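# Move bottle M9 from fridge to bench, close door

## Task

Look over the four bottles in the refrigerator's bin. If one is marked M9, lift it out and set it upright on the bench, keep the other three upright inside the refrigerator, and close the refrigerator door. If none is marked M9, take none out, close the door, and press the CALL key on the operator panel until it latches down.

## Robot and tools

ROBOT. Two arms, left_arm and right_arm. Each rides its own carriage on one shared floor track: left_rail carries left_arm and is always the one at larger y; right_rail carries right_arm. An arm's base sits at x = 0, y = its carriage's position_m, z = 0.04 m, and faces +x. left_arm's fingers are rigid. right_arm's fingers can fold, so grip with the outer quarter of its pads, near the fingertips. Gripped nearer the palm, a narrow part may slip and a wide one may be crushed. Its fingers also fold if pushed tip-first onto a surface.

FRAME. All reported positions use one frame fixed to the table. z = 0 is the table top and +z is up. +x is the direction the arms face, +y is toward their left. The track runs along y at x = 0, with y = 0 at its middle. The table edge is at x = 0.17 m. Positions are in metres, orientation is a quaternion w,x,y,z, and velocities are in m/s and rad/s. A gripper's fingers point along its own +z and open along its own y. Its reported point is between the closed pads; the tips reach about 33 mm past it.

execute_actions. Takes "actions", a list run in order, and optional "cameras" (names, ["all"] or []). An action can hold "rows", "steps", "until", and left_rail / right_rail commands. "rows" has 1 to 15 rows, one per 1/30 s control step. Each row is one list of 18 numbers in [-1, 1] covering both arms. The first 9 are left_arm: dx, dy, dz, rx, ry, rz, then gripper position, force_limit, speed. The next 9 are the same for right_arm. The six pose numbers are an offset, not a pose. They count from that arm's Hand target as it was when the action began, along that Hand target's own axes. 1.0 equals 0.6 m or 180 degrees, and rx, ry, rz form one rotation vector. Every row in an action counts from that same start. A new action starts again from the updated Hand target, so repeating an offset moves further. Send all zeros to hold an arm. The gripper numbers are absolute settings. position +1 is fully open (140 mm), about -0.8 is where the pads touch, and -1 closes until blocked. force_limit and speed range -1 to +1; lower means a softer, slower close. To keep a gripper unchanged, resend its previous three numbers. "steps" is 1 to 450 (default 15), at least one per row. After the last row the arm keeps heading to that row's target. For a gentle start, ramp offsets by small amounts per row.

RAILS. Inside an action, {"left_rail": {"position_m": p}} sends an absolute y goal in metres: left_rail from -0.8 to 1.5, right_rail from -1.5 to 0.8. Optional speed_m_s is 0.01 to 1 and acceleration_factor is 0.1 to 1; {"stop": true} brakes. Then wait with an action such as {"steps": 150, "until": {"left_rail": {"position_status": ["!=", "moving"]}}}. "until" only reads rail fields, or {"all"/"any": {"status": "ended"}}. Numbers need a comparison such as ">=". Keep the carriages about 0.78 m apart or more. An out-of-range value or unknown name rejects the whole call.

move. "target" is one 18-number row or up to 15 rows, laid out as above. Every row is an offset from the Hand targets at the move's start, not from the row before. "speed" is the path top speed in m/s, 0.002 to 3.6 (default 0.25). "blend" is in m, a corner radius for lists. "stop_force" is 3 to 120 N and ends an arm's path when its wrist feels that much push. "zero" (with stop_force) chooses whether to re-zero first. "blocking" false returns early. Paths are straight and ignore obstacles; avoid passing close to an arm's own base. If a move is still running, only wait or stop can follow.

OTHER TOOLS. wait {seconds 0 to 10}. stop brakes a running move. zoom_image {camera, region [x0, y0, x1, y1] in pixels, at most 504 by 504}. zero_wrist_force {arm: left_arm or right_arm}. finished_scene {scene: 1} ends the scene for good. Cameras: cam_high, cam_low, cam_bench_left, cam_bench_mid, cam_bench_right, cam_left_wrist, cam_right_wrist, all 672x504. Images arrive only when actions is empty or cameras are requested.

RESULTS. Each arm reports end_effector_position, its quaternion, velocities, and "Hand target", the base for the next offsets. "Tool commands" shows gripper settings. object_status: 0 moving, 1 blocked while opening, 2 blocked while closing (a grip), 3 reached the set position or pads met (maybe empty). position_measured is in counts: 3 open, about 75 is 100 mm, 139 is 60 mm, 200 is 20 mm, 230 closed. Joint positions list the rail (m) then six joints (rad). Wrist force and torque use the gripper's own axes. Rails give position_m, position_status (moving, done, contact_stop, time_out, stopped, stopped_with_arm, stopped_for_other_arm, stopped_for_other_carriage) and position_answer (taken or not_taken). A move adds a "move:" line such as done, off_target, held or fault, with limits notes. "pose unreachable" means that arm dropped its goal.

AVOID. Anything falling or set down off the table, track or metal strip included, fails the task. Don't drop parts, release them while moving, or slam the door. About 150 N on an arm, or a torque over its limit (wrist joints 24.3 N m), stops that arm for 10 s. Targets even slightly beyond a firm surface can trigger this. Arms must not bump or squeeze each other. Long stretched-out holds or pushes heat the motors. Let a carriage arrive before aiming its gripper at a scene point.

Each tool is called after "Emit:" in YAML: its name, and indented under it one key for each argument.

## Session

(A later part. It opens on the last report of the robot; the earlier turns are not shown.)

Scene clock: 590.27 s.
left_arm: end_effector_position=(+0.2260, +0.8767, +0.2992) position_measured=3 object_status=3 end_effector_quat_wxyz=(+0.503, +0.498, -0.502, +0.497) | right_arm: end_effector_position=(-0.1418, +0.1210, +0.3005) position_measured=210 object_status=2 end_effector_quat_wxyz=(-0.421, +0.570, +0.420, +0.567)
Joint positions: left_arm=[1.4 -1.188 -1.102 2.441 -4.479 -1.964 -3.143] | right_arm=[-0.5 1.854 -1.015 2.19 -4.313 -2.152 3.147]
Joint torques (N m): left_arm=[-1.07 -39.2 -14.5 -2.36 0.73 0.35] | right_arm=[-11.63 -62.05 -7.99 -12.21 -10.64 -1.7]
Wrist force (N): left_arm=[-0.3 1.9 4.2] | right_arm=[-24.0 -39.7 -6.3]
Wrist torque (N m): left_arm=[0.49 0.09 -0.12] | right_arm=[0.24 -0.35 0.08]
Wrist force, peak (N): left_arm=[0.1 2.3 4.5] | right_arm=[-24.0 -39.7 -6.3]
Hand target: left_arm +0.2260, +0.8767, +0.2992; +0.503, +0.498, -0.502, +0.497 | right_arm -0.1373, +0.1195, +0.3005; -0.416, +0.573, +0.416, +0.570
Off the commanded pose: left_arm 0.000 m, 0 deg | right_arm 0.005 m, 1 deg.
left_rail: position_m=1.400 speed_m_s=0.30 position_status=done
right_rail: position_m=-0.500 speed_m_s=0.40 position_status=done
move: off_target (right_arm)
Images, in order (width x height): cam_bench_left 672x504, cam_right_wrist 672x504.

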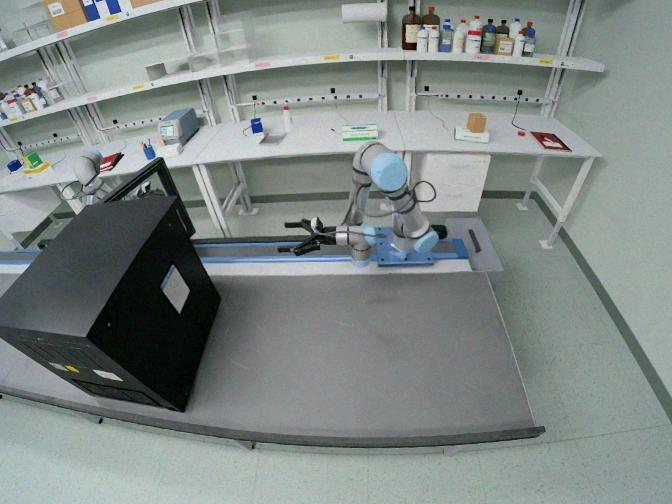

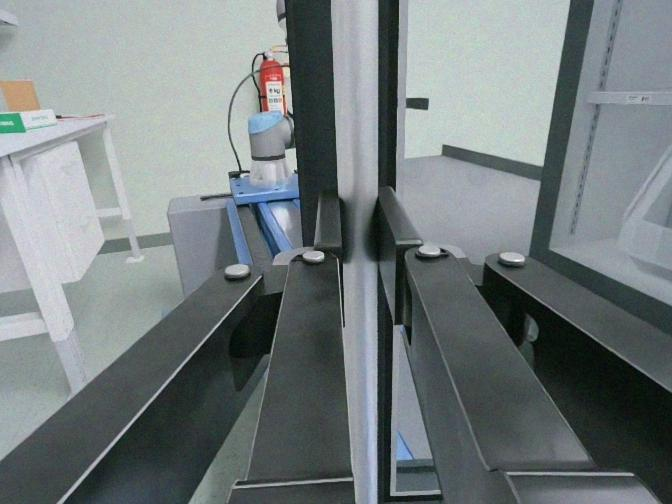

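Emit:
move:
  target: [0,0,0,0,0,0,1,0,0,-0.003,-0.0065,0,0,0,0,-0.98,0,-1]
  speed: 0.02

Scene clock: 596.27 s.
left_arm: end_effector_position=(+0.2260, +0.8767, +0.2992) position_measured=3 object_status=3 end_effector_quat_wxyz=(+0.503, +0.498, -0.502, +0.497) | right_arm: end_effector_position=(-0.1426, +0.1212, +0.2988) position_measured=210 object_status=2 end_effector_quat_wxyz=(-0.418, +0.572, +0.417, +0.569)
Joint positions: left_arm=[1.4 -1.188 -1.102 2.441 -4.479 -1.964 -3.143] | right_arm=[-0.5 1.863 -1.007 2.181 -4.312 -2.17 3.147]
Joint torques (N m): left_arm=[-0.6 -39.39 -14.27 -2.53 0.69 0.31] | right_arm=[-4.68 -25.35 -14.3 -0.58 -11.36 -0.07]
Wrist force (N): left_arm=[0.0 2.0 4.3] | right_arm=[7.2 -29.7 -5.6]
Wrist torque (N m): left_arm=[0.50 0.04 -0.13] | right_arm=[0.02 0.08 0.03]
Wrist force, peak (N): left_arm=[-0.1 2.2 4.6] | right_arm=[-23.6 -40.8 -6.6]
Hand target: left_arm +0.2260, +0.8767, +0.2992; +0.503, +0.498, -0.502, +0.497 | right_arm -0.1410, +0.1207, +0.2987; -0.416, +0.573, +0.416, +0.570
Off the commanded pose: left_arm 0.000 m, 0 deg | right_arm 0.002 m, 0 deg.
left_rail: position_m=1.400 speed_m_s=0.30 position_status=done
right_rail: position_m=-0.500 speed_m_s=0.40 position_status=done
move: done

Emit:
move:
  target:
    - [0.25,0.543,0.078,0,0,0,0.4,0,0,0,0,0,0,0,0,-0.98,0,-1]
    - [0.25,0.593,0.11,0.5,0,0,0.4,0,0,0,0,0,0,0,0,-0.98,0,-1]
  speed: 0.35
  blend: 0.03

Emit:
execute_actions:
  actions:
    - {"left_rail":{"position_m":1.0,"speed_m_s":0.3},"steps":120,"until":{"left_rail":{"position_status":["!=","moving"]}}}
  cameras: ["cam_left_wrist","cam_right_wrist"]

Scene clock: 608.07 s.
left_arm: end_effector_position=(-0.1301, +0.8141, +0.4500) position_measured=78 object_status=3 end_effector_quat_wxyz=(+0.003, +0.708, -0.004, +0.706) | right_arm: end_effector_position=(-0.1427, +0.1212, +0.2987) position_measured=210 object_status=2 end_effector_quat_wxyz=(-0.418, +0.572, +0.417, +0.569)
Joint positions: left_arm=[1.4 -2.402 -0.639 0.91 -3.416 0.821 -3.138] | right_arm=[-0.5 1.863 -1.007 2.181 -4.312 -2.171 3.147]
Joint torques (N m): left_arm=[7.22 -40.94 -28.79 3.5 1.67 1.68] | right_arm=[-4.93 -22.95 -4.13 0.02 -10.76 2.19]
Wrist force (N): left_arm=[0.2 2.0 4.4] | right_arm=[9.5 -28.5 -5.4]
Wrist torque (N m): left_arm=[0.48 -0.05 -0.15] | right_arm=[0.04 0.10 0.04]
Wrist force, peak (N): left_arm=[1.2 3.3 4.8] | right_arm=[9.5 -29.0 -5.7]
Hand target: left_arm -0.1301, +0.8141, +0.4500; +0.003, +0.708, -0.004, +0.706 | right_arm -0.1410, +0.1207, +0.2987; -0.416, +0.573, +0.416, +0.570
Off the commanded pose: left_arm 0.000 m, 0 deg | right_arm 0.002 m, 0 deg.
left_rail: position_m=1.400 speed_m_s=0.30 position_status=done
right_rail: position_m=-0.500 speed_m_s=0.40 position_status=done
move: done

Scene clock: 609.93 s.
left_arm: end_effector_position=(-0.1301, +0.4141, +0.4500) position_measured=78 object_status=3 end_effector_quat_wxyz=(+0.003, +0.708, -0.004, +0.706) | right_arm: end_effector_position=(-0.1427, +0.1212, +0.2987) position_measured=210 object_status=2 end_effector_quat_wxyz=(-0.418, +0.572, +0.417, +0.569)
Joint positions: left_arm=[1 -2.402 -0.639 0.91 -3.416 0.821 -3.138] | right_arm=[-0.5 1.863 -1.007 2.181 -4.312 -2.171 3.147]
Joint torques (N m): left_arm=[-2.98 -47.88 -22.06 0.3 -0.26 1.41] | right_arm=[-5.3 -24.56 -3.72 -0.13 -11.1 1.93]
Wrist force (N): left_arm=[0.1 1.9 4.4] | right_arm=[9.5 -28.8 -5.3]
Wrist torque (N m): left_arm=[0.46 -0.01 -0.14] | right_arm=[-0.03 0.11 0.04]
Wrist force, peak (N): left_arm=[0.1 4.5 4.4] | right_arm=[9.3 -29.0 -5.4]
Hand target: left_arm -0.1301, +0.4141, +0.4500; +0.003, +0.708, -0.004, +0.706 | right_arm -0.1410, +0.1207, +0.2987; -0.416, +0.573, +0.416, +0.570
Tool commands: left_gripper/position=+0.4 left_gripper/force_limit=+0.0 left_gripper/speed=+0.0 right_gripper/position=-0.98 right_gripper/force_limit=+0.0 right_gripper/speed=-1.0
Off the commanded pose: left_arm 0.000 m, 0 deg | right_arm 0.002 m, 0 deg.
left_rail: position_m=1.000 speed_m_s=0.30 position_status=done
right_rail: position_m=-0.500 speed_m_s=0.40 position_status=done
Images, in order (width x height): cam_left_wrist 672x504, cam_right_wrist 672x504.

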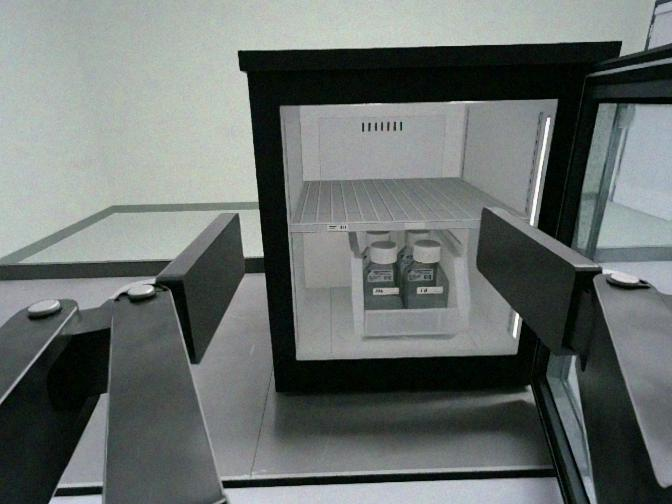

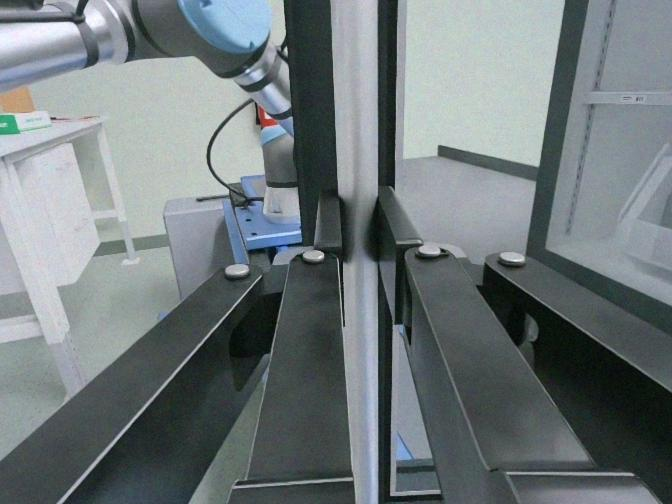

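Emit:
zoom_image:
  camera: "cam_left_wrist"
  region: [330, 210, 490, 350]

Scaled by 3.150 from the camera's 672x504 image, which has a finer 960x720 frame.

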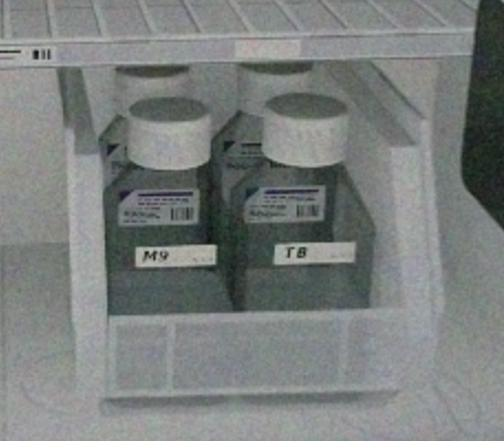

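Emit:
move:
  target: [-0.3,0.127,0.417,0,0,0,0.05,0,0,0,0,0,0,0,0,-0.98,0,-1]
  speed: 0.25
  cameras: ["cam_left_wrist"]

Emit:
zoom_image:
  camera: "cam_left_wrist"
  region: [250, 60, 590, 360]

Scene clock: 651.27 s.
left_arm: end_effector_position=(+0.1188, +0.3356, +0.2693) position_measured=123 object_status=3 end_effector_quat_wxyz=(+0.003, +0.708, -0.004, +0.706) | right_arm: end_effector_position=(-0.1427, +0.1212, +0.2987) position_measured=210 object_status=2 end_effector_quat_wxyz=(-0.418, +0.572, +0.417, +0.569)
Joint positions: left_arm=[1 -2.049 -0.521 1.191 -3.817 0.468 -3.136] | right_arm=[-0.5 1.863 -1.007 2.181 -4.312 -2.171 3.147]
Joint torques (N m): left_arm=[6.57 -41.45 -24.04 -0.28 -1.6 1.66] | right_arm=[-6.87 -24.49 -6.14 -0.14 -10.82 1.97]
Wrist force (N): left_arm=[0.1 2.0 4.5] | right_arm=[9.1 -28.6 -5.6]
Wrist torque (N m): left_arm=[0.49 -0.04 -0.14] | right_arm=[0.01 0.19 0.04]
Wrist force, peak (N): left_arm=[-1.3 2.4 6.3] | right_arm=[9.4 -29.3 -5.8]
Hand target: left_arm +0.1189, +0.3356, +0.2693; +0.003, +0.708, -0.004, +0.706 | right_arm -0.1410, +0.1207, +0.2987; -0.416, +0.573, +0.416, +0.570
Off the commanded pose: left_arm 0.000 m, 0 deg | right_arm 0.002 m, 0 deg.
left_rail: position_m=1.000 speed_m_s=0.30 position_status=done
right_rail: position_m=-0.500 speed_m_s=0.40 position_status=done
move: done
Images, in order (width x height): cam_left_wrist 672x504.

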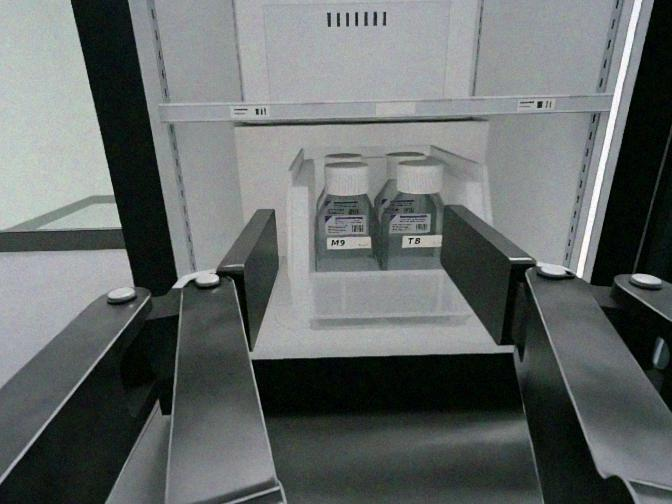

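Scaled by 1.482 from the camera's 672x504 image, which has a finer 960x720 frame.

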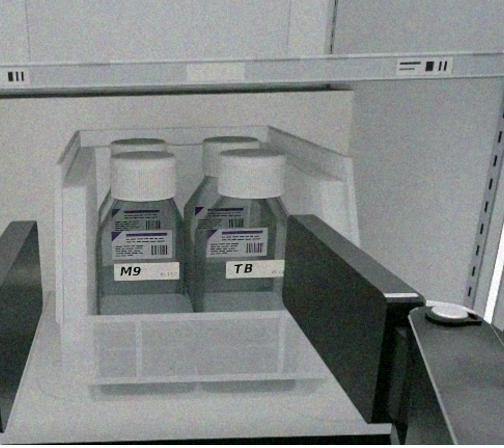

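Emit:
move:
  target: [-0.1667,0,0,0,0,0,0.05,0,0,0,0,0,0,0,0,-0.98,0,-1]
  speed: 0.25
  cameras: ["cam_left_wrist"]

Emit:
zoom_image:
  camera: "cam_left_wrist"
  region: [250, 0, 550, 300]

Scene clock: 723.10 s.
left_arm: end_effector_position=(+0.1186, +0.3357, +0.1693) position_measured=123 object_status=3 end_effector_quat_wxyz=(+0.003, +0.708, -0.004, +0.706) | right_arm: end_effector_position=(-0.1427, +0.1212, +0.2987) position_measured=210 object_status=2 end_effector_quat_wxyz=(-0.418, +0.572, +0.417, +0.569)
Joint positions: left_arm=[1 -2.049 -0.35 1.137 -3.934 0.468 -3.136] | right_arm=[-0.5 1.863 -1.007 2.181 -4.312 -2.171 3.147]
Joint torques (N m): left_arm=[7.15 -43.17 -23.08 -0.31 1.56 1.76] | right_arm=[-6.62 -24.07 -8.08 0.15 -10.75 1.98]
Wrist force (N): left_arm=[0.1 2.0 4.5] | right_arm=[9.3 -28.5 -5.4]
Wrist torque (N m): left_arm=[0.51 -0.05 -0.14] | right_arm=[0.03 0.15 0.03]
Wrist force, peak (N): left_arm=[-2.3 2.0 4.4] | right_arm=[9.5 -29.1 -5.6]
Hand target: left_arm +0.1186, +0.3357, +0.1693; +0.003, +0.708, -0.004, +0.706 | right_arm -0.1410, +0.1207, +0.2987; -0.416, +0.573, +0.416, +0.570
Off the commanded pose: left_arm 0.000 m, 0 deg | right_arm 0.002 m, 0 deg.
left_rail: position_m=1.000 speed_m_s=0.30 position_status=done
right_rail: position_m=-0.500 speed_m_s=0.40 position_status=done
move: done
Images, in order (width x height): cam_left_wrist 672x504.

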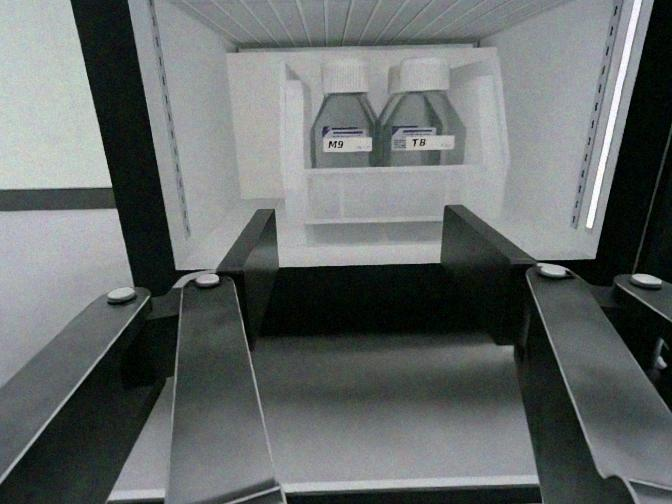

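Scaled by 1.680 from the camera's 672x504 image, which has a finer 960x720 frame.

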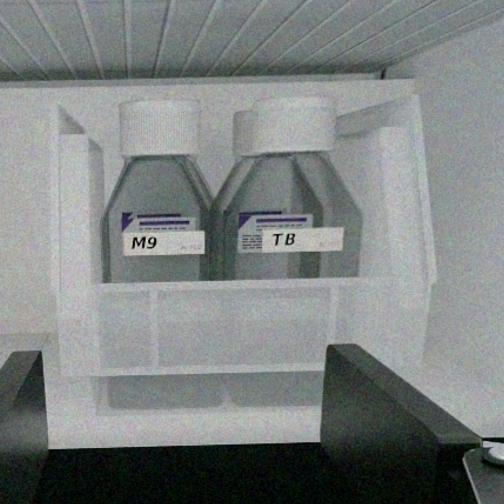

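Emit:
move:
  target: [0.155,-0.002,0.22,0,0,0,0.05,0,0,0,0,0,0,0,0,-0.98,0,-1]
  speed: 0.2
  cameras: ["cam_left_wrist"]

Emit:
zoom_image:
  camera: "cam_left_wrist"
  region: [200, 20, 520, 340]

Scene clock: 798.07 s.
left_arm: end_effector_position=(+0.2508, +0.3355, +0.2619) position_measured=123 object_status=3 end_effector_quat_wxyz=(+0.003, +0.708, -0.004, +0.706) | right_arm: end_effector_position=(-0.1427, +0.1212, +0.2987) position_measured=210 object_status=2 end_effector_quat_wxyz=(-0.418, +0.572, +0.417, +0.569)
Joint positions: left_arm=[1 -1.864 -0.555 1.293 -3.887 0.283 -3.132] | right_arm=[-0.5 1.863 -1.007 2.181 -4.312 -2.171 3.147]
Joint torques (N m): left_arm=[8.18 -65.2 -6.45 2.24 -1.8 -1.27] | right_arm=[-8.49 -25.26 -12.31 0.01 -10.68 1.76]
Wrist force (N): left_arm=[0.3 1.9 4.2] | right_arm=[9.3 -28.7 -5.5]
Wrist torque (N m): left_arm=[0.48 -0.08 0.00] | right_arm=[0.00 0.15 0.03]
Wrist force, peak (N): left_arm=[1.0 2.0 5.6] | right_arm=[9.4 -29.1 -5.8]
Hand target: left_arm +0.2508, +0.3355, +0.2620; +0.003, +0.708, -0.004, +0.706 | right_arm -0.1410, +0.1207, +0.2987; -0.416, +0.573, +0.416, +0.570
Off the commanded pose: left_arm 0.000 m, 0 deg | right_arm 0.002 m, 0 deg.
left_rail: position_m=1.000 speed_m_s=0.30 position_status=done
right_rail: position_m=-0.500 speed_m_s=0.40 position_status=done
move: done
Images, in order (width x height): cam_left_wrist 672x504.

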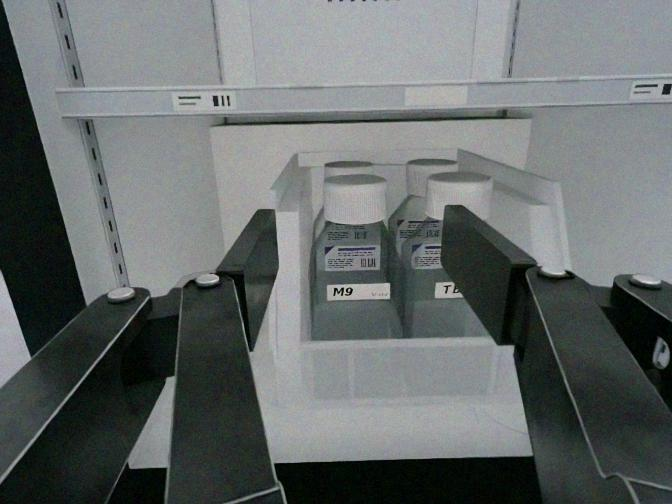

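Scaled by 1.575 from the camera's 672x504 image, which has a finer 960x720 frame.

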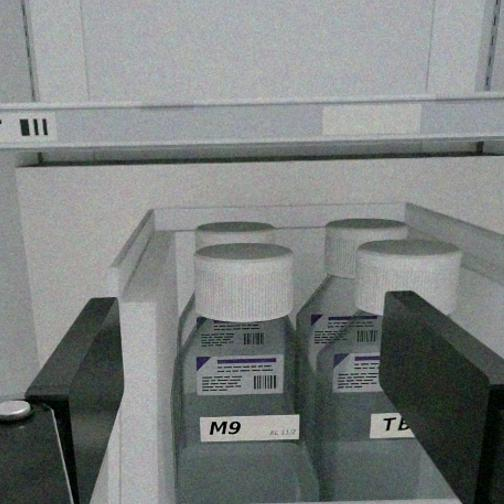

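Emit:
move:
  target: [0,0.0075,0.1333,0,0,0,-0.03,0,0,0,0,0,0,0,0,-0.98,0,-1]
  speed: 0.1
  stop_force: 5
  cameras: ["cam_left_wrist"]

Emit:
zoom_image:
  camera: "cam_left_wrist"
  region: [200, 60, 520, 380]

Scene clock: 816.47 s.
left_arm: end_effector_position=(+0.3308, +0.3302, +0.2618) position_measured=132 object_status=3 end_effector_quat_wxyz=(+0.003, +0.708, -0.004, +0.706) | right_arm: end_effector_position=(-0.1427, +0.1212, +0.2987) position_measured=210 object_status=2 end_effector_quat_wxyz=(-0.418, +0.572, +0.417, +0.569)
Joint positions: left_arm=[1 -1.743 -0.549 1.278 -3.886 0.162 -3.126] | right_arm=[-0.5 1.863 -1.007 2.181 -4.312 -2.171 3.147]
Joint torques (N m): left_arm=[7.69 -40.41 -24.31 1.9 -1.64 1.71] | right_arm=[-8.4 -24.59 -13.54 -0.05 -10.81 1.73]
Wrist force (N): left_arm=[0.3 1.9 4.3] | right_arm=[9.4 -29.0 -5.6]
Wrist torque (N m): left_arm=[0.47 -0.08 -0.15] | right_arm=[-0.07 0.14 0.03]
Wrist force, peak (N): left_arm=[0.3 1.8 5.5] | right_arm=[9.5 -29.1 -5.5]
Hand target: left_arm +0.3308, +0.3302, +0.2618; +0.003, +0.708, -0.004, +0.706 | right_arm -0.1410, +0.1207, +0.2987; -0.416, +0.573, +0.416, +0.570
Off the commanded pose: left_arm 0.000 m, 0 deg | right_arm 0.002 m, 0 deg.
left_rail: position_m=1.000 speed_m_s=0.30 position_status=done
right_rail: position_m=-0.500 speed_m_s=0.40 position_status=done
move: done
Images, in order (width x height): cam_left_wrist 672x504.

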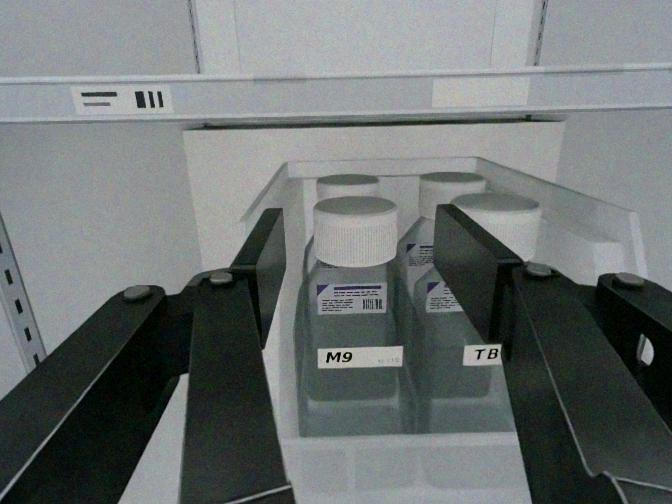

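Scaled by 1.575 from the camera's 672x504 image, which has a finer 960x720 frame.

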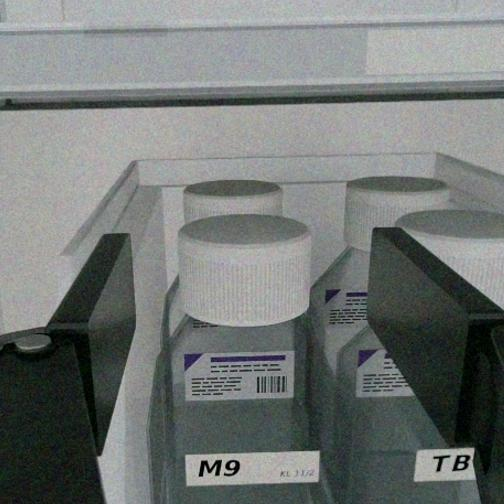

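Emit:
move:
  target: [0,0.001,0.097,0,0,0,-0.03,0,0,0,0,0,0,0,0,-0.98,0,-1]
  speed: 0.06
  stop_force: 4
  cameras: ["cam_left_wrist"]

Scene clock: 826.93 s.
left_arm: end_effector_position=(+0.3890, +0.3290, +0.2616) position_measured=132 object_status=3 end_effector_quat_wxyz=(+0.003, +0.708, -0.004, +0.706) | right_arm: end_effector_position=(-0.1427, +0.1212, +0.2987) position_measured=210 object_status=2 end_effector_quat_wxyz=(-0.418, +0.572, +0.417, +0.569)
Joint positions: left_arm=[1 -1.654 -0.535 1.248 -3.886 0.073 -3.109] | right_arm=[-0.5 1.863 -1.007 2.181 -4.312 -2.171 3.147]
Joint torques (N m): left_arm=[7.56 -41.73 -24.26 -1.26 -1.61 1.7] | right_arm=[-9.27 -24.57 -14.26 0.09 -10.97 1.95]
Wrist force (N): left_arm=[0.1 2.1 4.5] | right_arm=[9.2 -28.8 -5.4]
Wrist torque (N m): left_arm=[0.53 -0.05 -0.13] | right_arm=[-0.03 0.17 0.04]
Wrist force, peak (N): left_arm=[0.0 1.7 5.2] | right_arm=[9.4 -29.0 -5.9]
Hand target: left_arm +0.3890, +0.3290, +0.2616; +0.003, +0.708, -0.004, +0.706 | right_arm -0.1410, +0.1207, +0.2987; -0.416, +0.573, +0.416, +0.570
Off the commanded pose: left_arm 0.000 m, 0 deg | right_arm 0.002 m, 0 deg.
left_rail: position_m=1.000 speed_m_s=0.30 position_status=done
right_rail: position_m=-0.500 speed_m_s=0.40 position_status=done
move: done
Images, in order (width x height): cam_left_wrist 672x504.

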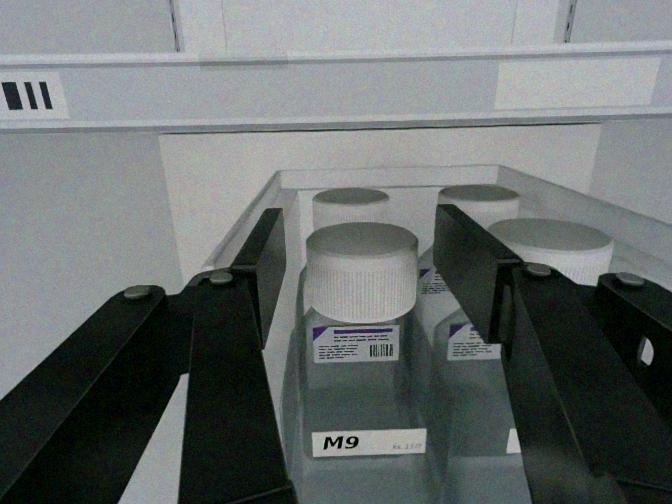

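Emit:
move:
  target: [-0.004,0.002,0.015,0,0,0,-0.03,0,0,0,0,0,0,0,0,-0.98,0,-1]
  speed: 0.04
  stop_force: 4

Emit:
move:
  target: [0,0,0,0,0,0,-1,-0.2,-1,0,0,0,0,0,0,-0.98,0,-1]
  cameras: ["cam_left_wrist"]

Scene clock: 838.47 s.
left_arm: end_effector_position=(+0.3979, +0.3277, +0.2592) position_measured=132 object_status=3 end_effector_quat_wxyz=(+0.003, +0.708, -0.004, +0.706) | right_arm: end_effector_position=(-0.1427, +0.1212, +0.2987) position_measured=210 object_status=2 end_effector_quat_wxyz=(-0.418, +0.572, +0.417, +0.569)
Joint positions: left_arm=[1 -1.641 -0.525 1.235 -3.889 0.06 -3.102] | right_arm=[-0.5 1.863 -1.007 2.181 -4.312 -2.171 3.147]
Joint torques (N m): left_arm=[7.14 -41.45 -25.42 -1.01 -1.62 1.91] | right_arm=[-9.4 -24.28 -12.87 0.21 -11 2.14]
Wrist force (N): left_arm=[0.1 2.3 4.3] | right_arm=[9.2 -28.6 -5.8]
Wrist torque (N m): left_arm=[0.57 -0.05 -0.14] | right_arm=[0.02 0.16 0.04]
Wrist force, peak (N): left_arm=[0.1 2.0 4.8] | right_arm=[9.5 -29.1 -5.4]
Hand target: left_arm +0.3979, +0.3277, +0.2592; +0.003, +0.708, -0.004, +0.706 | right_arm -0.1410, +0.1207, +0.2987; -0.416, +0.573, +0.416, +0.570
Off the commanded pose: left_arm 0.000 m, 0 deg | right_arm 0.002 m, 0 deg.
left_rail: position_m=1.000 speed_m_s=0.30 position_status=done
right_rail: position_m=-0.500 speed_m_s=0.40 position_status=done
move: done

Scene clock: 839.27 s.
left_arm: end_effector_position=(+0.3979, +0.3277, +0.2592) position_measured=159 object_status=0 end_effector_quat_wxyz=(+0.003, +0.708, -0.004, +0.706) | right_arm: end_effector_position=(-0.1426, +0.1212, +0.2987) position_measured=210 object_status=2 end_effector_quat_wxyz=(-0.418, +0.572, +0.417, +0.569)
Joint positions: left_arm=[1 -1.641 -0.525 1.234 -3.89 0.06 -3.101] | right_arm=[-0.5 1.863 -1.007 2.181 -4.312 -2.171 3.147]
Joint torques (N m): left_arm=[7.38 -41.47 -24.46 -1.07 -1.53 1.71] | right_arm=[-9.34 -24.96 -13.57 0.01 -10.8 2.1]
Wrist force (N): left_arm=[0.7 1.1 4.1] | right_arm=[9.2 -28.9 -5.7]
Wrist torque (N m): left_arm=[0.50 -0.08 -0.13] | right_arm=[-0.05 0.17 0.03]
Wrist force, peak (N): left_arm=[-0.2 2.1 4.6] | right_arm=[9.3 -29.0 -5.6]
Hand target: left_arm +0.3979, +0.3277, +0.2592; +0.003, +0.708, -0.004, +0.706 | right_arm -0.1410, +0.1207, +0.2987; -0.416, +0.573, +0.416, +0.570
Off the commanded pose: left_arm 0.000 m, 0 deg | right_arm 0.002 m, 0 deg.
left_rail: position_m=1.000 speed_m_s=0.30 position_status=done
right_rail: position_m=-0.500 speed_m_s=0.40 position_status=done
move: done
Images, in order (width x height): cam_left_wrist 672x504.

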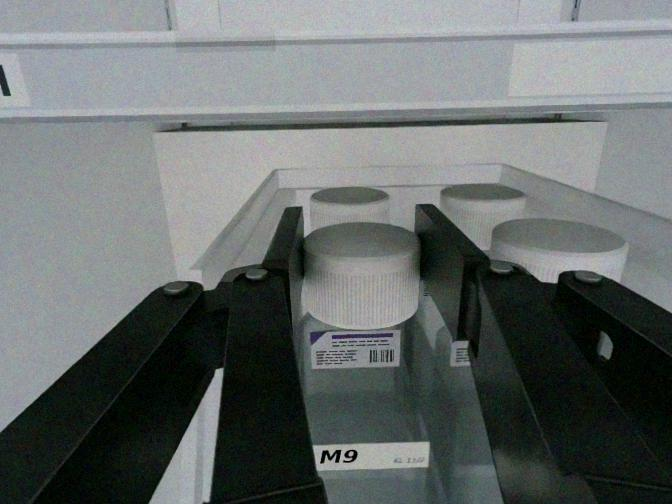

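Emit:
move:
  target: [0.06,0,0,0,0,0,-1,-0.2,-1,0,0,0,0,0,0,-0.98,0,-1]
  speed: 0.04
  stop_force: 12
  cameras: ["cam_left_wrist"]

Scene clock: 847.13 s.
left_arm: end_effector_position=(+0.3980, +0.3276, +0.2952) position_measured=159 object_status=2 end_effector_quat_wxyz=(+0.003, +0.708, -0.004, +0.706) | right_arm: end_effector_position=(-0.1426, +0.1212, +0.2987) position_measured=210 object_status=2 end_effector_quat_wxyz=(-0.418, +0.572, +0.417, +0.569)
Joint positions: left_arm=[1 -1.64 -0.582 1.239 -3.839 0.06 -3.1] | right_arm=[-0.5 1.863 -1.007 2.181 -4.312 -2.171 3.147]
Joint torques (N m): left_arm=[7.26 -68.4 -9.48 2.02 -1.59 -1.39] | right_arm=[-10.51 -24.46 -13.9 0.12 -10.71 1.94]
Wrist force (N): left_arm=[-3.9 1.9 4.5] | right_arm=[9.4 -28.8 -5.6]
Wrist torque (N m): left_arm=[0.48 -0.05 0.00] | right_arm=[-0.01 0.14 0.03]
Wrist force, peak (N): left_arm=[-4.3 1.8 4.4] | right_arm=[9.4 -29.1 -6.2]
Hand target: left_arm +0.3980, +0.3276, +0.2952; +0.003, +0.708, -0.004, +0.706 | right_arm -0.1410, +0.1207, +0.2987; -0.416, +0.573, +0.416, +0.570
Off the commanded pose: left_arm 0.000 m, 0 deg | right_arm 0.002 m, 0 deg.
left_rail: position_m=1.000 speed_m_s=0.30 position_status=done
right_rail: position_m=-0.500 speed_m_s=0.40 position_status=done
move: done
Images, in order (width x height): cam_left_wrist 672x504.

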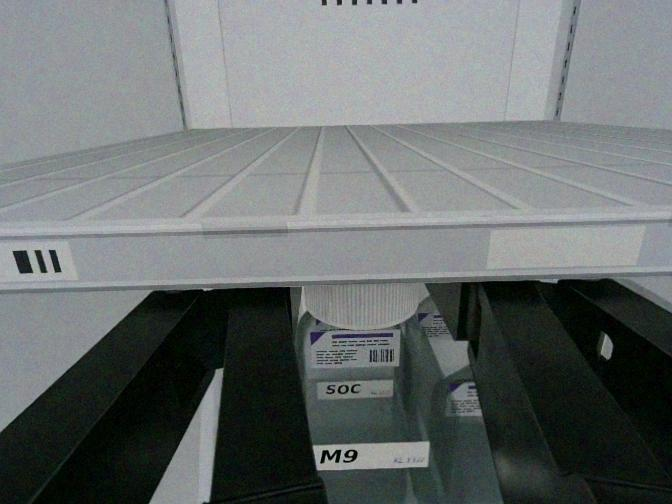

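Emit:
move:
  target: [0.03,0,0,0,0,0,-1,-0.2,-1,0,0,0,0,0,0,-0.98,0,-1]
  speed: 0.015
  stop_force: 4
  cameras: ["cam_left_wrist"]

Scene clock: 861.33 s.
left_arm: end_effector_position=(+0.3980, +0.3277, +0.2964) position_measured=159 object_status=2 end_effector_quat_wxyz=(+0.003, +0.708, -0.004, +0.706) | right_arm: end_effector_position=(-0.1426, +0.1212, +0.2987) position_measured=210 object_status=2 end_effector_quat_wxyz=(-0.418, +0.572, +0.417, +0.569)
Joint positions: left_arm=[1 -1.64 -0.584 1.239 -3.837 0.06 -3.1] | right_arm=[-0.5 1.863 -1.007 2.181 -4.312 -2.171 3.147]
Joint torques (N m): left_arm=[3.62 -45.44 -23.16 -1.25 0.36 -0.74] | right_arm=[-8.69 -23.54 -11.69 0.21 -10.58 1.65]
Wrist force (N): left_arm=[-6.6 2.4 5.0] | right_arm=[8.8 -29.2 -5.9]
Wrist torque (N m): left_arm=[0.52 0.09 0.08] | right_arm=[0.08 0.17 0.04]
Wrist force, peak (N): left_arm=[-26.4 -0.1 -0.3] | right_arm=[9.1 -30.1 -5.8]
Hand target: left_arm +0.3980, +0.3276, +0.2964; +0.003, +0.708, -0.004, +0.706 (not the last commanded pose) | right_arm -0.1410, +0.1207, +0.2987; -0.416, +0.573, +0.416, +0.570
Off the commanded pose: left_arm 0.017 m, 0 deg | right_arm 0.002 m, 0 deg.
left_rail: position_m=1.000 speed_m_s=0.30 position_status=done
right_rail: position_m=-0.500 speed_m_s=0.40 position_status=done
move: contact (left_arm)
Images, in order (width x height): cam_left_wrist 672x504.

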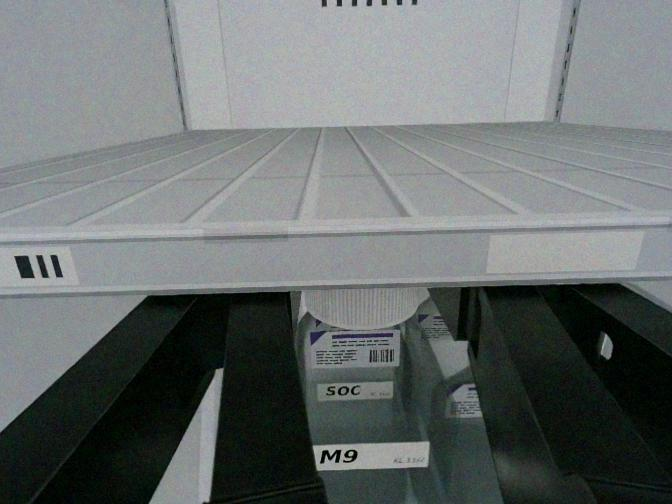

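Emit:
move:
  target: [-0.057,0,0,0,0,0,-1,-0.2,-1,0,0,0,0,0,0,-0.98,0,-1]
  speed: 0.05

Emit:
move:
  target: [0,0,0,0,0,0,-0.98,0.3,-1,0,0,0,0,0,0,-0.98,0,-1]

Emit:
move:
  target: [0,0,-0.065,0,0,0,-0.98,0.3,-1,0,0,0,0,0,0,-0.98,0,-1]
  speed: 0.03
  stop_force: 20
  cameras: ["cam_left_wrist"]

Scene clock: 877.07 s.
left_arm: end_effector_position=(+0.3980, +0.3277, +0.2622) position_measured=159 object_status=2 end_effector_quat_wxyz=(+0.003, +0.708, -0.004, +0.706) | right_arm: end_effector_position=(-0.1426, +0.1212, +0.2987) position_measured=210 object_status=2 end_effector_quat_wxyz=(-0.418, +0.572, +0.417, +0.569)
Joint positions: left_arm=[1 -1.641 -0.531 1.237 -3.883 0.06 -3.105] | right_arm=[-0.5 1.863 -1.007 2.181 -4.312 -2.171 3.147]
Joint torques (N m): left_arm=[-8.17 -42.73 -24.2 -1.18 1.19 1.75] | right_arm=[-9.69 -25.06 -10.76 0.18 -10.85 1.73]
Wrist force (N): left_arm=[-3.9 1.9 4.8] | right_arm=[9.0 -29.7 -5.6]
Wrist torque (N m): left_arm=[0.49 -0.03 -0.14] | right_arm=[-0.05 0.16 0.04]
Wrist force, peak (N): left_arm=[-6.6 2.9 5.2] | right_arm=[9.0 -30.2 -5.6]
Hand target: left_arm +0.3979, +0.3277, +0.2622; +0.003, +0.708, -0.004, +0.706 | right_arm -0.1410, +0.1207, +0.2987; -0.416, +0.573, +0.416, +0.570
Off the commanded pose: left_arm 0.000 m, 0 deg | right_arm 0.002 m, 0 deg.
left_rail: position_m=1.000 speed_m_s=0.30 position_status=done
right_rail: position_m=-0.500 speed_m_s=0.40 position_status=done
move: done

Scene clock: 877.57 s.
left_arm: end_effector_position=(+0.3979, +0.3277, +0.2622) position_measured=161 object_status=0 end_effector_quat_wxyz=(+0.003, +0.708, -0.004, +0.706) | right_arm: end_effector_position=(-0.1426, +0.1212, +0.2987) position_measured=210 object_status=2 end_effector_quat_wxyz=(-0.418, +0.572, +0.417, +0.569)
Joint positions: left_arm=[1 -1.641 -0.531 1.237 -3.883 0.06 -3.105] | right_arm=[-0.5 1.863 -1.007 2.181 -4.312 -2.171 3.147]
Joint torques (N m): left_arm=[-7.88 -43.69 -25.71 -1.22 1.12 1.67] | right_arm=[-8.94 -24.46 -10.6 0 -10.67 1.53]
Wrist force (N): left_arm=[-3.9 2.0 4.5] | right_arm=[8.7 -29.4 -5.6]
Wrist torque (N m): left_arm=[0.51 -0.04 -0.14] | right_arm=[0.00 0.22 0.04]
Wrist force, peak (N): left_arm=[-4.2 2.0 4.8] | right_arm=[9.1 -29.8 -5.7]
Hand target: left_arm +0.3979, +0.3277, +0.2622; +0.003, +0.708, -0.004, +0.706 | right_arm -0.1410, +0.1207, +0.2987; -0.416, +0.573, +0.416, +0.570
Off the commanded pose: left_arm 0.000 m, 0 deg | right_arm 0.002 m, 0 deg.
left_rail: position_m=1.000 speed_m_s=0.30 position_status=done
right_rail: position_m=-0.500 speed_m_s=0.40 position_status=done
move: done

Scene clock: 879.77 s.
left_arm: end_effector_position=(+0.3590, +0.3281, +0.2622) position_measured=161 object_status=2 end_effector_quat_wxyz=(+0.003, +0.708, -0.004, +0.706) | right_arm: end_effector_position=(-0.1426, +0.1212, +0.2987) position_measured=210 object_status=2 end_effector_quat_wxyz=(-0.418, +0.572, +0.417, +0.569)
Joint positions: left_arm=[1 -1.7 -0.542 1.263 -3.879 0.119 -3.123] | right_arm=[-0.5 1.863 -1.007 2.181 -4.312 -2.171 3.147]
Joint torques (N m): left_arm=[-8.56 -60.21 -4.65 1.49 1.63 -1.19] | right_arm=[-9.87 -25.97 -9.97 -0.37 -10.77 1.59]
Wrist force (N): left_arm=[11.1 2.2 5.3] | right_arm=[7.9 -29.9 -5.7]
Wrist torque (N m): left_arm=[0.47 0.11 -0.02] | right_arm=[0.00 0.14 0.04]
Wrist force, peak (N): left_arm=[11.2 2.0 5.6] | right_arm=[7.9 -30.3 -6.1]
Hand target: left_arm +0.3590, +0.3281, +0.2622; +0.003, +0.708, -0.004, +0.706 | right_arm -0.1410, +0.1207, +0.2987; -0.416, +0.573, +0.416, +0.570
Off the commanded pose: left_arm 0.000 m, 0 deg | right_arm 0.002 m, 0 deg.
left_rail: position_m=1.000 speed_m_s=0.30 position_status=done
right_rail: position_m=-0.500 speed_m_s=0.40 position_status=done
move: done
Images, in order (width x height): cam_left_wrist 672x504.

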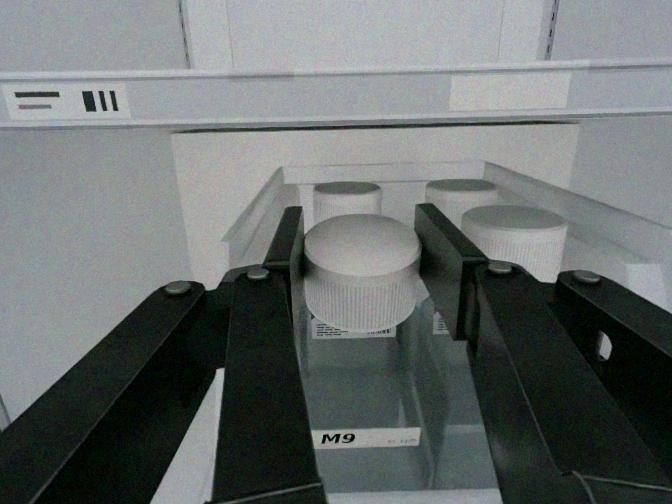

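Emit:
move:
  target:
    - [0.007,0,0,0,0,0,-0.98,0.3,-1,0,0,0,0,0,0,-0.98,0,-1]
    - [0.007,0,-0.05,0,0,0,-0.98,0.3,-1,0,0,0,0,0,0,-0.98,0,-1]
  speed: 0.03
  stop_force: 25
  cameras: ["cam_left_wrist"]

Scene clock: 906.07 s.
left_arm: end_effector_position=(+0.3290, +0.3284, +0.2665) position_measured=161 object_status=2 end_effector_quat_wxyz=(+0.003, +0.708, -0.004, +0.706) | right_arm: end_effector_position=(-0.1426, +0.1212, +0.2987) position_measured=210 object_status=2 end_effector_quat_wxyz=(-0.418, +0.572, +0.417, +0.569)
Joint positions: left_arm=[1 -1.745 -0.554 1.273 -3.874 0.164 -3.128] | right_arm=[-0.5 1.863 -1.007 2.181 -4.312 -2.171 3.147]
Joint torques (N m): left_arm=[-8.89 -68.17 -7.8 2.19 1.57 -1.32] | right_arm=[-11.23 -37.06 -8.66 -2.38 -10.58 1.24]
Wrist force (N): left_arm=[-3.5 1.9 5.9] | right_arm=[8.9 -29.8 -5.9]
Wrist torque (N m): left_arm=[0.45 0.13 0.00] | right_arm=[0.04 0.17 0.04]
Wrist force, peak (N): left_arm=[11.4 2.3 5.5] | right_arm=[9.0 -30.1 -6.1]
Hand target: left_arm +0.3290, +0.3284, +0.2665; +0.003, +0.708, -0.004, +0.706 | right_arm -0.1410, +0.1207, +0.2987; -0.416, +0.573, +0.416, +0.570
Off the commanded pose: left_arm 0.000 m, 0 deg | right_arm 0.002 m, 0 deg.
left_rail: position_m=1.000 speed_m_s=0.30 position_status=done
right_rail: position_m=-0.500 speed_m_s=0.40 position_status=done
move: done
Images, in order (width x height): cam_left_wrist 672x504.

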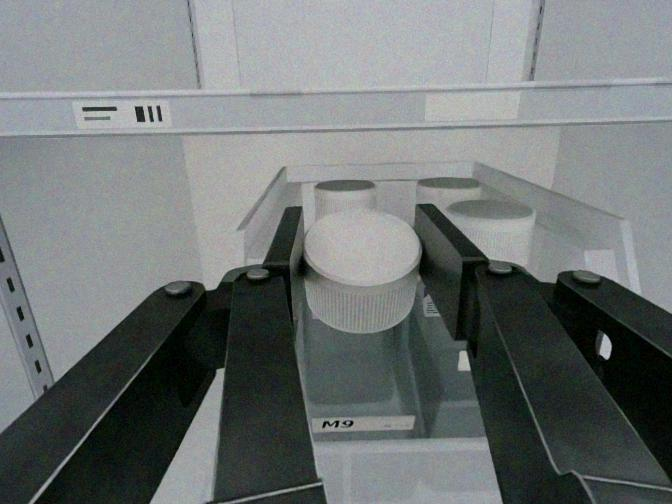

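Emit:
move:
  target: [-0.01,0,-0.075,0,0,0,-0.98,0.3,-1,0,0,0,0,0,0,-0.98,0,-1]
  speed: 0.03
  stop_force: 12
  cameras: ["cam_left_wrist"]

Scene clock: 921.90 s.
left_arm: end_effector_position=(+0.2840, +0.3289, +0.2606) position_measured=161 object_status=2 end_effector_quat_wxyz=(+0.003, +0.708, -0.004, +0.706) | right_arm: end_effector_position=(-0.1426, +0.1212, +0.2987) position_measured=210 object_status=2 end_effector_quat_wxyz=(-0.418, +0.572, +0.417, +0.569)
Joint positions: left_arm=[1 -1.812 -0.545 1.274 -3.88 0.231 -3.131] | right_arm=[-0.5 1.863 -1.007 2.181 -4.312 -2.171 3.147]
Joint torques (N m): left_arm=[-10.54 -41.31 -24.25 -0.72 1.58 -1.28] | right_arm=[-11.52 -36.72 -8.33 -0.02 -10.62 0.89]
Wrist force (N): left_arm=[-1.9 2.0 8.2] | right_arm=[8.8 -30.0 -5.8]
Wrist torque (N m): left_arm=[0.46 0.20 0.01] | right_arm=[0.00 0.15 0.04]
Wrist force, peak (N): left_arm=[-2.5 2.0 8.5] | right_arm=[9.3 -30.3 -5.9]
Hand target: left_arm +0.2840, +0.3289, +0.2606; +0.003, +0.708, -0.004, +0.706 | right_arm -0.1410, +0.1207, +0.2987; -0.416, +0.573, +0.416, +0.570
Off the commanded pose: left_arm 0.000 m, 0 deg | right_arm 0.002 m, 0 deg.
left_rail: position_m=1.000 speed_m_s=0.30 position_status=done
right_rail: position_m=-0.500 speed_m_s=0.40 position_status=done
move: done
Images, in order (width x height): cam_left_wrist 672x504.

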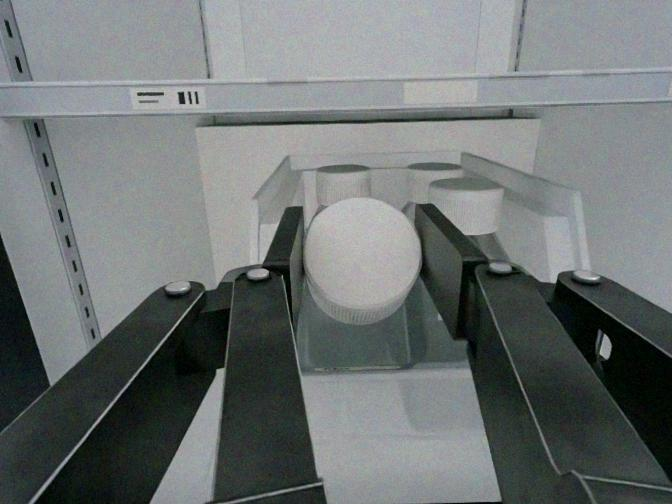

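Emit:
move:
  target: [0,0,0,0,0,0,-1,1,-1,0,0,0,0,0,0,-0.98,0,-1]

Emit:
move:
  target: [0.058,0,-0.067,0,0,0,-1,1,-1,0,0,0,0,0,0,-0.98,0,-1]
  speed: 0.03
  stop_force: 15
  cameras: ["cam_left_wrist"]

Scene clock: 937.93 s.
left_arm: end_effector_position=(+0.2840, +0.3289, +0.2606) position_measured=162 object_status=2 end_effector_quat_wxyz=(+0.003, +0.708, -0.004, +0.706) | right_arm: end_effector_position=(-0.1426, +0.1212, +0.2987) position_measured=210 object_status=2 end_effector_quat_wxyz=(-0.418, +0.572, +0.417, +0.569)
Joint positions: left_arm=[1 -1.812 -0.545 1.274 -3.88 0.231 -3.131] | right_arm=[-0.5 1.863 -1.007 2.181 -4.312 -2.171 3.147]
Joint torques (N m): left_arm=[-10.16 -41.01 -23.56 -0.57 1.57 -1.08] | right_arm=[-11.29 -37.41 -7.4 -0.1 -10.88 0.77]
Wrist force (N): left_arm=[-1.2 1.8 8.2] | right_arm=[8.7 -30.0 -6.1]
Wrist torque (N m): left_arm=[0.46 0.17 0.02] | right_arm=[-0.01 0.16 0.04]
Wrist force, peak (N): left_arm=[-1.8 2.1 8.6] | right_arm=[9.1 -30.4 -5.8]
Hand target: left_arm +0.2840, +0.3289, +0.2606; +0.003, +0.708, -0.004, +0.706 | right_arm -0.1410, +0.1207, +0.2987; -0.416, +0.573, +0.416, +0.570
Off the commanded pose: left_arm 0.000 m, 0 deg | right_arm 0.002 m, 0 deg.
left_rail: position_m=1.000 speed_m_s=0.30 position_status=done
right_rail: position_m=-0.500 speed_m_s=0.40 position_status=done
move: done

Scene clock: 940.60 s.
left_arm: end_effector_position=(+0.2438, +0.3292, +0.2955) position_measured=162 object_status=2 end_effector_quat_wxyz=(+0.003, +0.708, -0.004, +0.706) | right_arm: end_effector_position=(-0.1426, +0.1212, +0.2987) position_measured=210 object_status=2 end_effector_quat_wxyz=(-0.418, +0.572, +0.417, +0.569)
Joint positions: left_arm=[1 -1.871 -0.596 1.269 -3.822 0.29 -3.133] | right_arm=[-0.5 1.863 -1.007 2.181 -4.312 -2.171 3.147]
Joint torques (N m): left_arm=[-9.94 -65.72 -25.06 2.6 1.56 -1.34] | right_arm=[-12.04 -38.3 -5.68 -0.3 -10.7 0.67]
Wrist force (N): left_arm=[-2.6 1.9 7.4] | right_arm=[8.7 -29.7 -5.7]
Wrist torque (N m): left_arm=[0.48 0.24 0.00] | right_arm=[0.02 0.18 0.04]
Wrist force, peak (N): left_arm=[-1.8 2.0 8.9] | right_arm=[9.1 -30.2 -5.7]
Hand target: left_arm +0.2438, +0.3292, +0.2955; +0.003, +0.708, -0.004, +0.706 | right_arm -0.1410, +0.1207, +0.2987; -0.416, +0.573, +0.416, +0.570
Off the commanded pose: left_arm 0.000 m, 0 deg | right_arm 0.002 m, 0 deg.
left_rail: position_m=1.000 speed_m_s=0.30 position_status=done
right_rail: position_m=-0.500 speed_m_s=0.40 position_status=done
move: done
Images, in order (width x height): cam_left_wrist 672x504.

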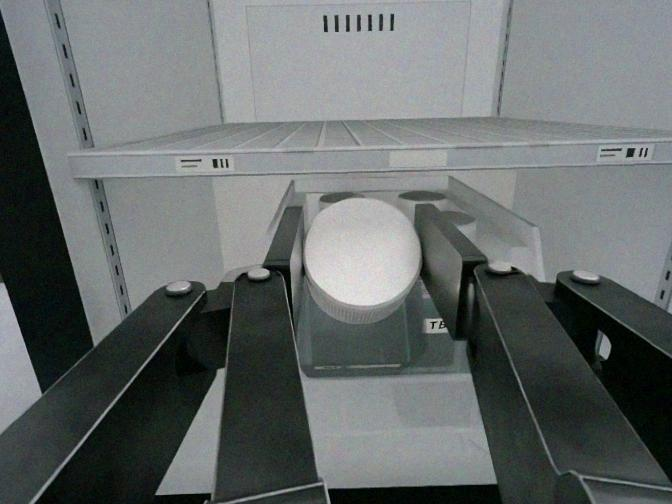

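Emit:
move:
  target: [0.05,0,-0.067,0,0,0,-1,1,-1,0,0,0,0,0,0,-0.98,0,-1]
  speed: 0.03
  stop_force: 15
  cameras: ["cam_left_wrist"]

Scene clock: 946.93 s.
left_arm: end_effector_position=(+0.2037, +0.3296, +0.3256) position_measured=162 object_status=2 end_effector_quat_wxyz=(+0.003, +0.708, -0.004, +0.706) | right_arm: end_effector_position=(-0.1426, +0.1212, +0.2987) position_measured=210 object_status=2 end_effector_quat_wxyz=(-0.418, +0.572, +0.417, +0.569)
Joint positions: left_arm=[1 -1.929 -0.631 1.247 -3.764 0.348 -3.134] | right_arm=[-0.5 1.863 -1.007 2.181 -4.312 -2.171 3.147]
Joint torques (N m): left_arm=[-7.56 -67.16 -26.16 2.93 1.53 -1.26] | right_arm=[-11.07 -36.79 -6.45 -0.38 -10.82 0.45]
Wrist force (N): left_arm=[-4.6 2.3 4.6] | right_arm=[9.1 -29.5 -5.9]
Wrist torque (N m): left_arm=[0.55 0.13 -0.02] | right_arm=[-0.02 0.15 0.04]
Wrist force, peak (N): left_arm=[-2.7 1.9 7.9] | right_arm=[9.1 -30.2 -5.7]
Hand target: left_arm +0.2037, +0.3296, +0.3256; +0.003, +0.708, -0.004, +0.706 | right_arm -0.1410, +0.1207, +0.2987; -0.416, +0.573, +0.416, +0.570
Off the commanded pose: left_arm 0.000 m, 0 deg | right_arm 0.002 m, 0 deg.
left_rail: position_m=1.000 speed_m_s=0.30 position_status=done
right_rail: position_m=-0.500 speed_m_s=0.40 position_status=done
move: done
Images, in order (width x height): cam_left_wrist 672x504.

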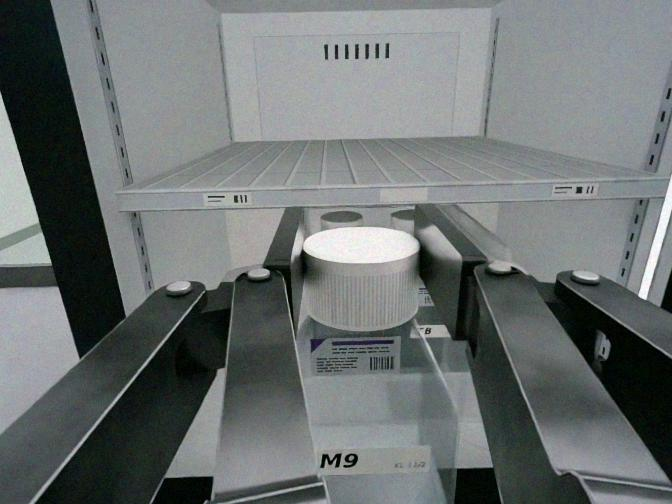

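Emit:
move:
  target: [0,0,-0.28,0,0,0,-1,1,-1,0,0,0,0,0,0,-0.98,0,-1]
  speed: 0.12

Emit:
execute_actions:
  actions:
    - {"left_rail":{"position_m":1.4,"speed_m_s":0.25,"acceleration_factor":0.2},"steps":200,"until":{"left_rail":{"position_status":["!=","moving"]}}}
  cameras: ["cam_left_wrist","cam_bench_left"]

Scene clock: 959.57 s.
left_arm: end_effector_position=(+0.0358, +0.3313, +0.3259) position_measured=162 object_status=2 end_effector_quat_wxyz=(+0.003, +0.708, -0.004, +0.706) | right_arm: end_effector_position=(-0.1426, +0.1212, +0.2987) position_measured=210 object_status=2 end_effector_quat_wxyz=(-0.418, +0.572, +0.417, +0.569)
Joint positions: left_arm=[1 -2.149 -0.533 1.044 -3.656 0.568 -3.137] | right_arm=[-0.5 1.863 -1.007 2.181 -4.312 -2.171 3.147]
Joint torques (N m): left_arm=[-7.67 -43.71 -28.98 3.54 1.63 1.2] | right_arm=[-12.28 -38.14 -3.82 -0.35 -10.63 0.02]
Wrist force (N): left_arm=[-4.4 1.8 4.6] | right_arm=[9.1 -29.2 -5.5]
Wrist torque (N m): left_arm=[0.45 0.05 0.02] | right_arm=[0.04 0.15 0.03]
Wrist force, peak (N): left_arm=[-4.7 1.8 6.0] | right_arm=[9.2 -29.7 -5.7]
Hand target: left_arm +0.0357, +0.3313, +0.3259; +0.003, +0.708, -0.004, +0.706 | right_arm -0.1410, +0.1207, +0.2987; -0.416, +0.573, +0.416, +0.570
Off the commanded pose: left_arm 0.000 m, 0 deg | right_arm 0.002 m, 0 deg.
left_rail: position_m=1.000 speed_m_s=0.30 position_status=done
right_rail: position_m=-0.500 speed_m_s=0.40 position_status=done
move: done

Scene clock: 962.20 s.
left_arm: end_effector_position=(+0.0357, +0.7313, +0.3259) position_measured=162 object_status=2 end_effector_quat_wxyz=(+0.003, +0.708, -0.004, +0.706) | right_arm: end_effector_position=(-0.1426, +0.1212, +0.2987) position_measured=210 object_status=2 end_effector_quat_wxyz=(-0.418, +0.572, +0.417, +0.569)
Joint positions: left_arm=[1.4 -2.149 -0.533 1.044 -3.656 0.568 -3.137] | right_arm=[-0.5 1.863 -1.007 2.181 -4.312 -2.171 3.147]
Joint torques (N m): left_arm=[-2.96 -45.96 -18.65 2.32 0.33 1.15] | right_arm=[-10.92 -39.15 -3.15 -0.47 -10.82 0.17]
Wrist force (N): left_arm=[-4.5 2.0 4.8] | right_arm=[9.1 -29.6 -5.5]
Wrist torque (N m): left_arm=[0.48 0.12 0.02] | right_arm=[-0.04 0.13 0.04]
Wrist force, peak (N): left_arm=[-4.4 2.9 5.0] | right_arm=[9.2 -29.7 -5.9]
Hand target: left_arm +0.0357, +0.7313, +0.3259; +0.003, +0.708, -0.004, +0.706 | right_arm -0.1410, +0.1207, +0.2987; -0.416, +0.573, +0.416, +0.570
Tool commands: left_gripper/position=-1.0 left_gripper/force_limit=+1.0 left_gripper/speed=-1.0 right_gripper/position=-0.98 right_gripper/force_limit=+0.0 right_gripper/speed=-1.0
Off the commanded pose: left_arm 0.000 m, 0 deg | right_arm 0.002 m, 0 deg.
left_rail: position_m=1.400 speed_m_s=0.25 position_status=done
right_rail: position_m=-0.500 speed_m_s=0.40 position_status=done
Images, in order (width x height): cam_bench_left 672x504, cam_left_wrist 672x504.

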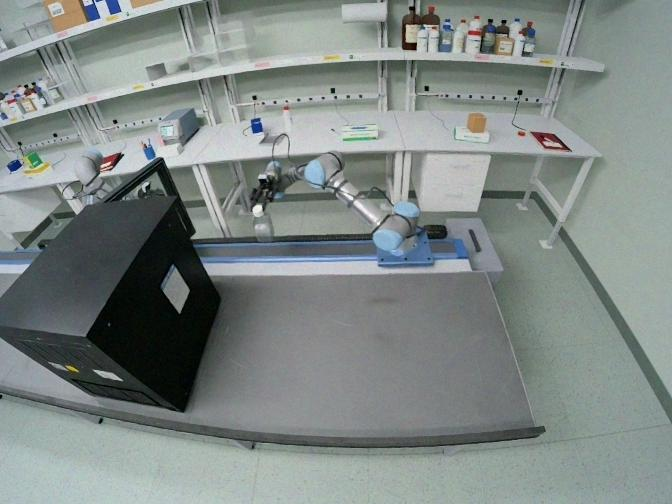

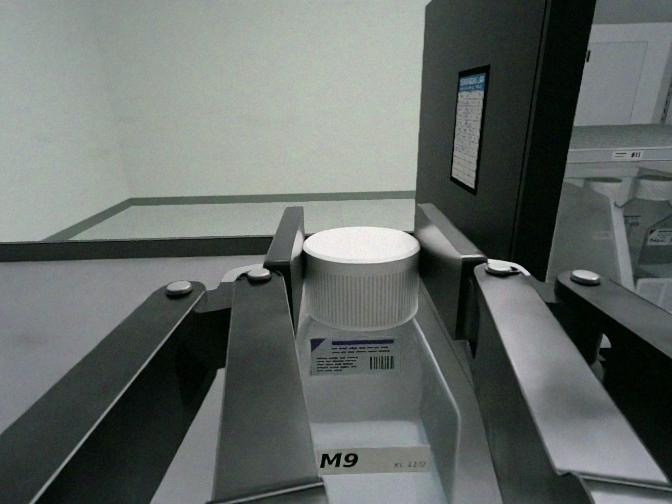

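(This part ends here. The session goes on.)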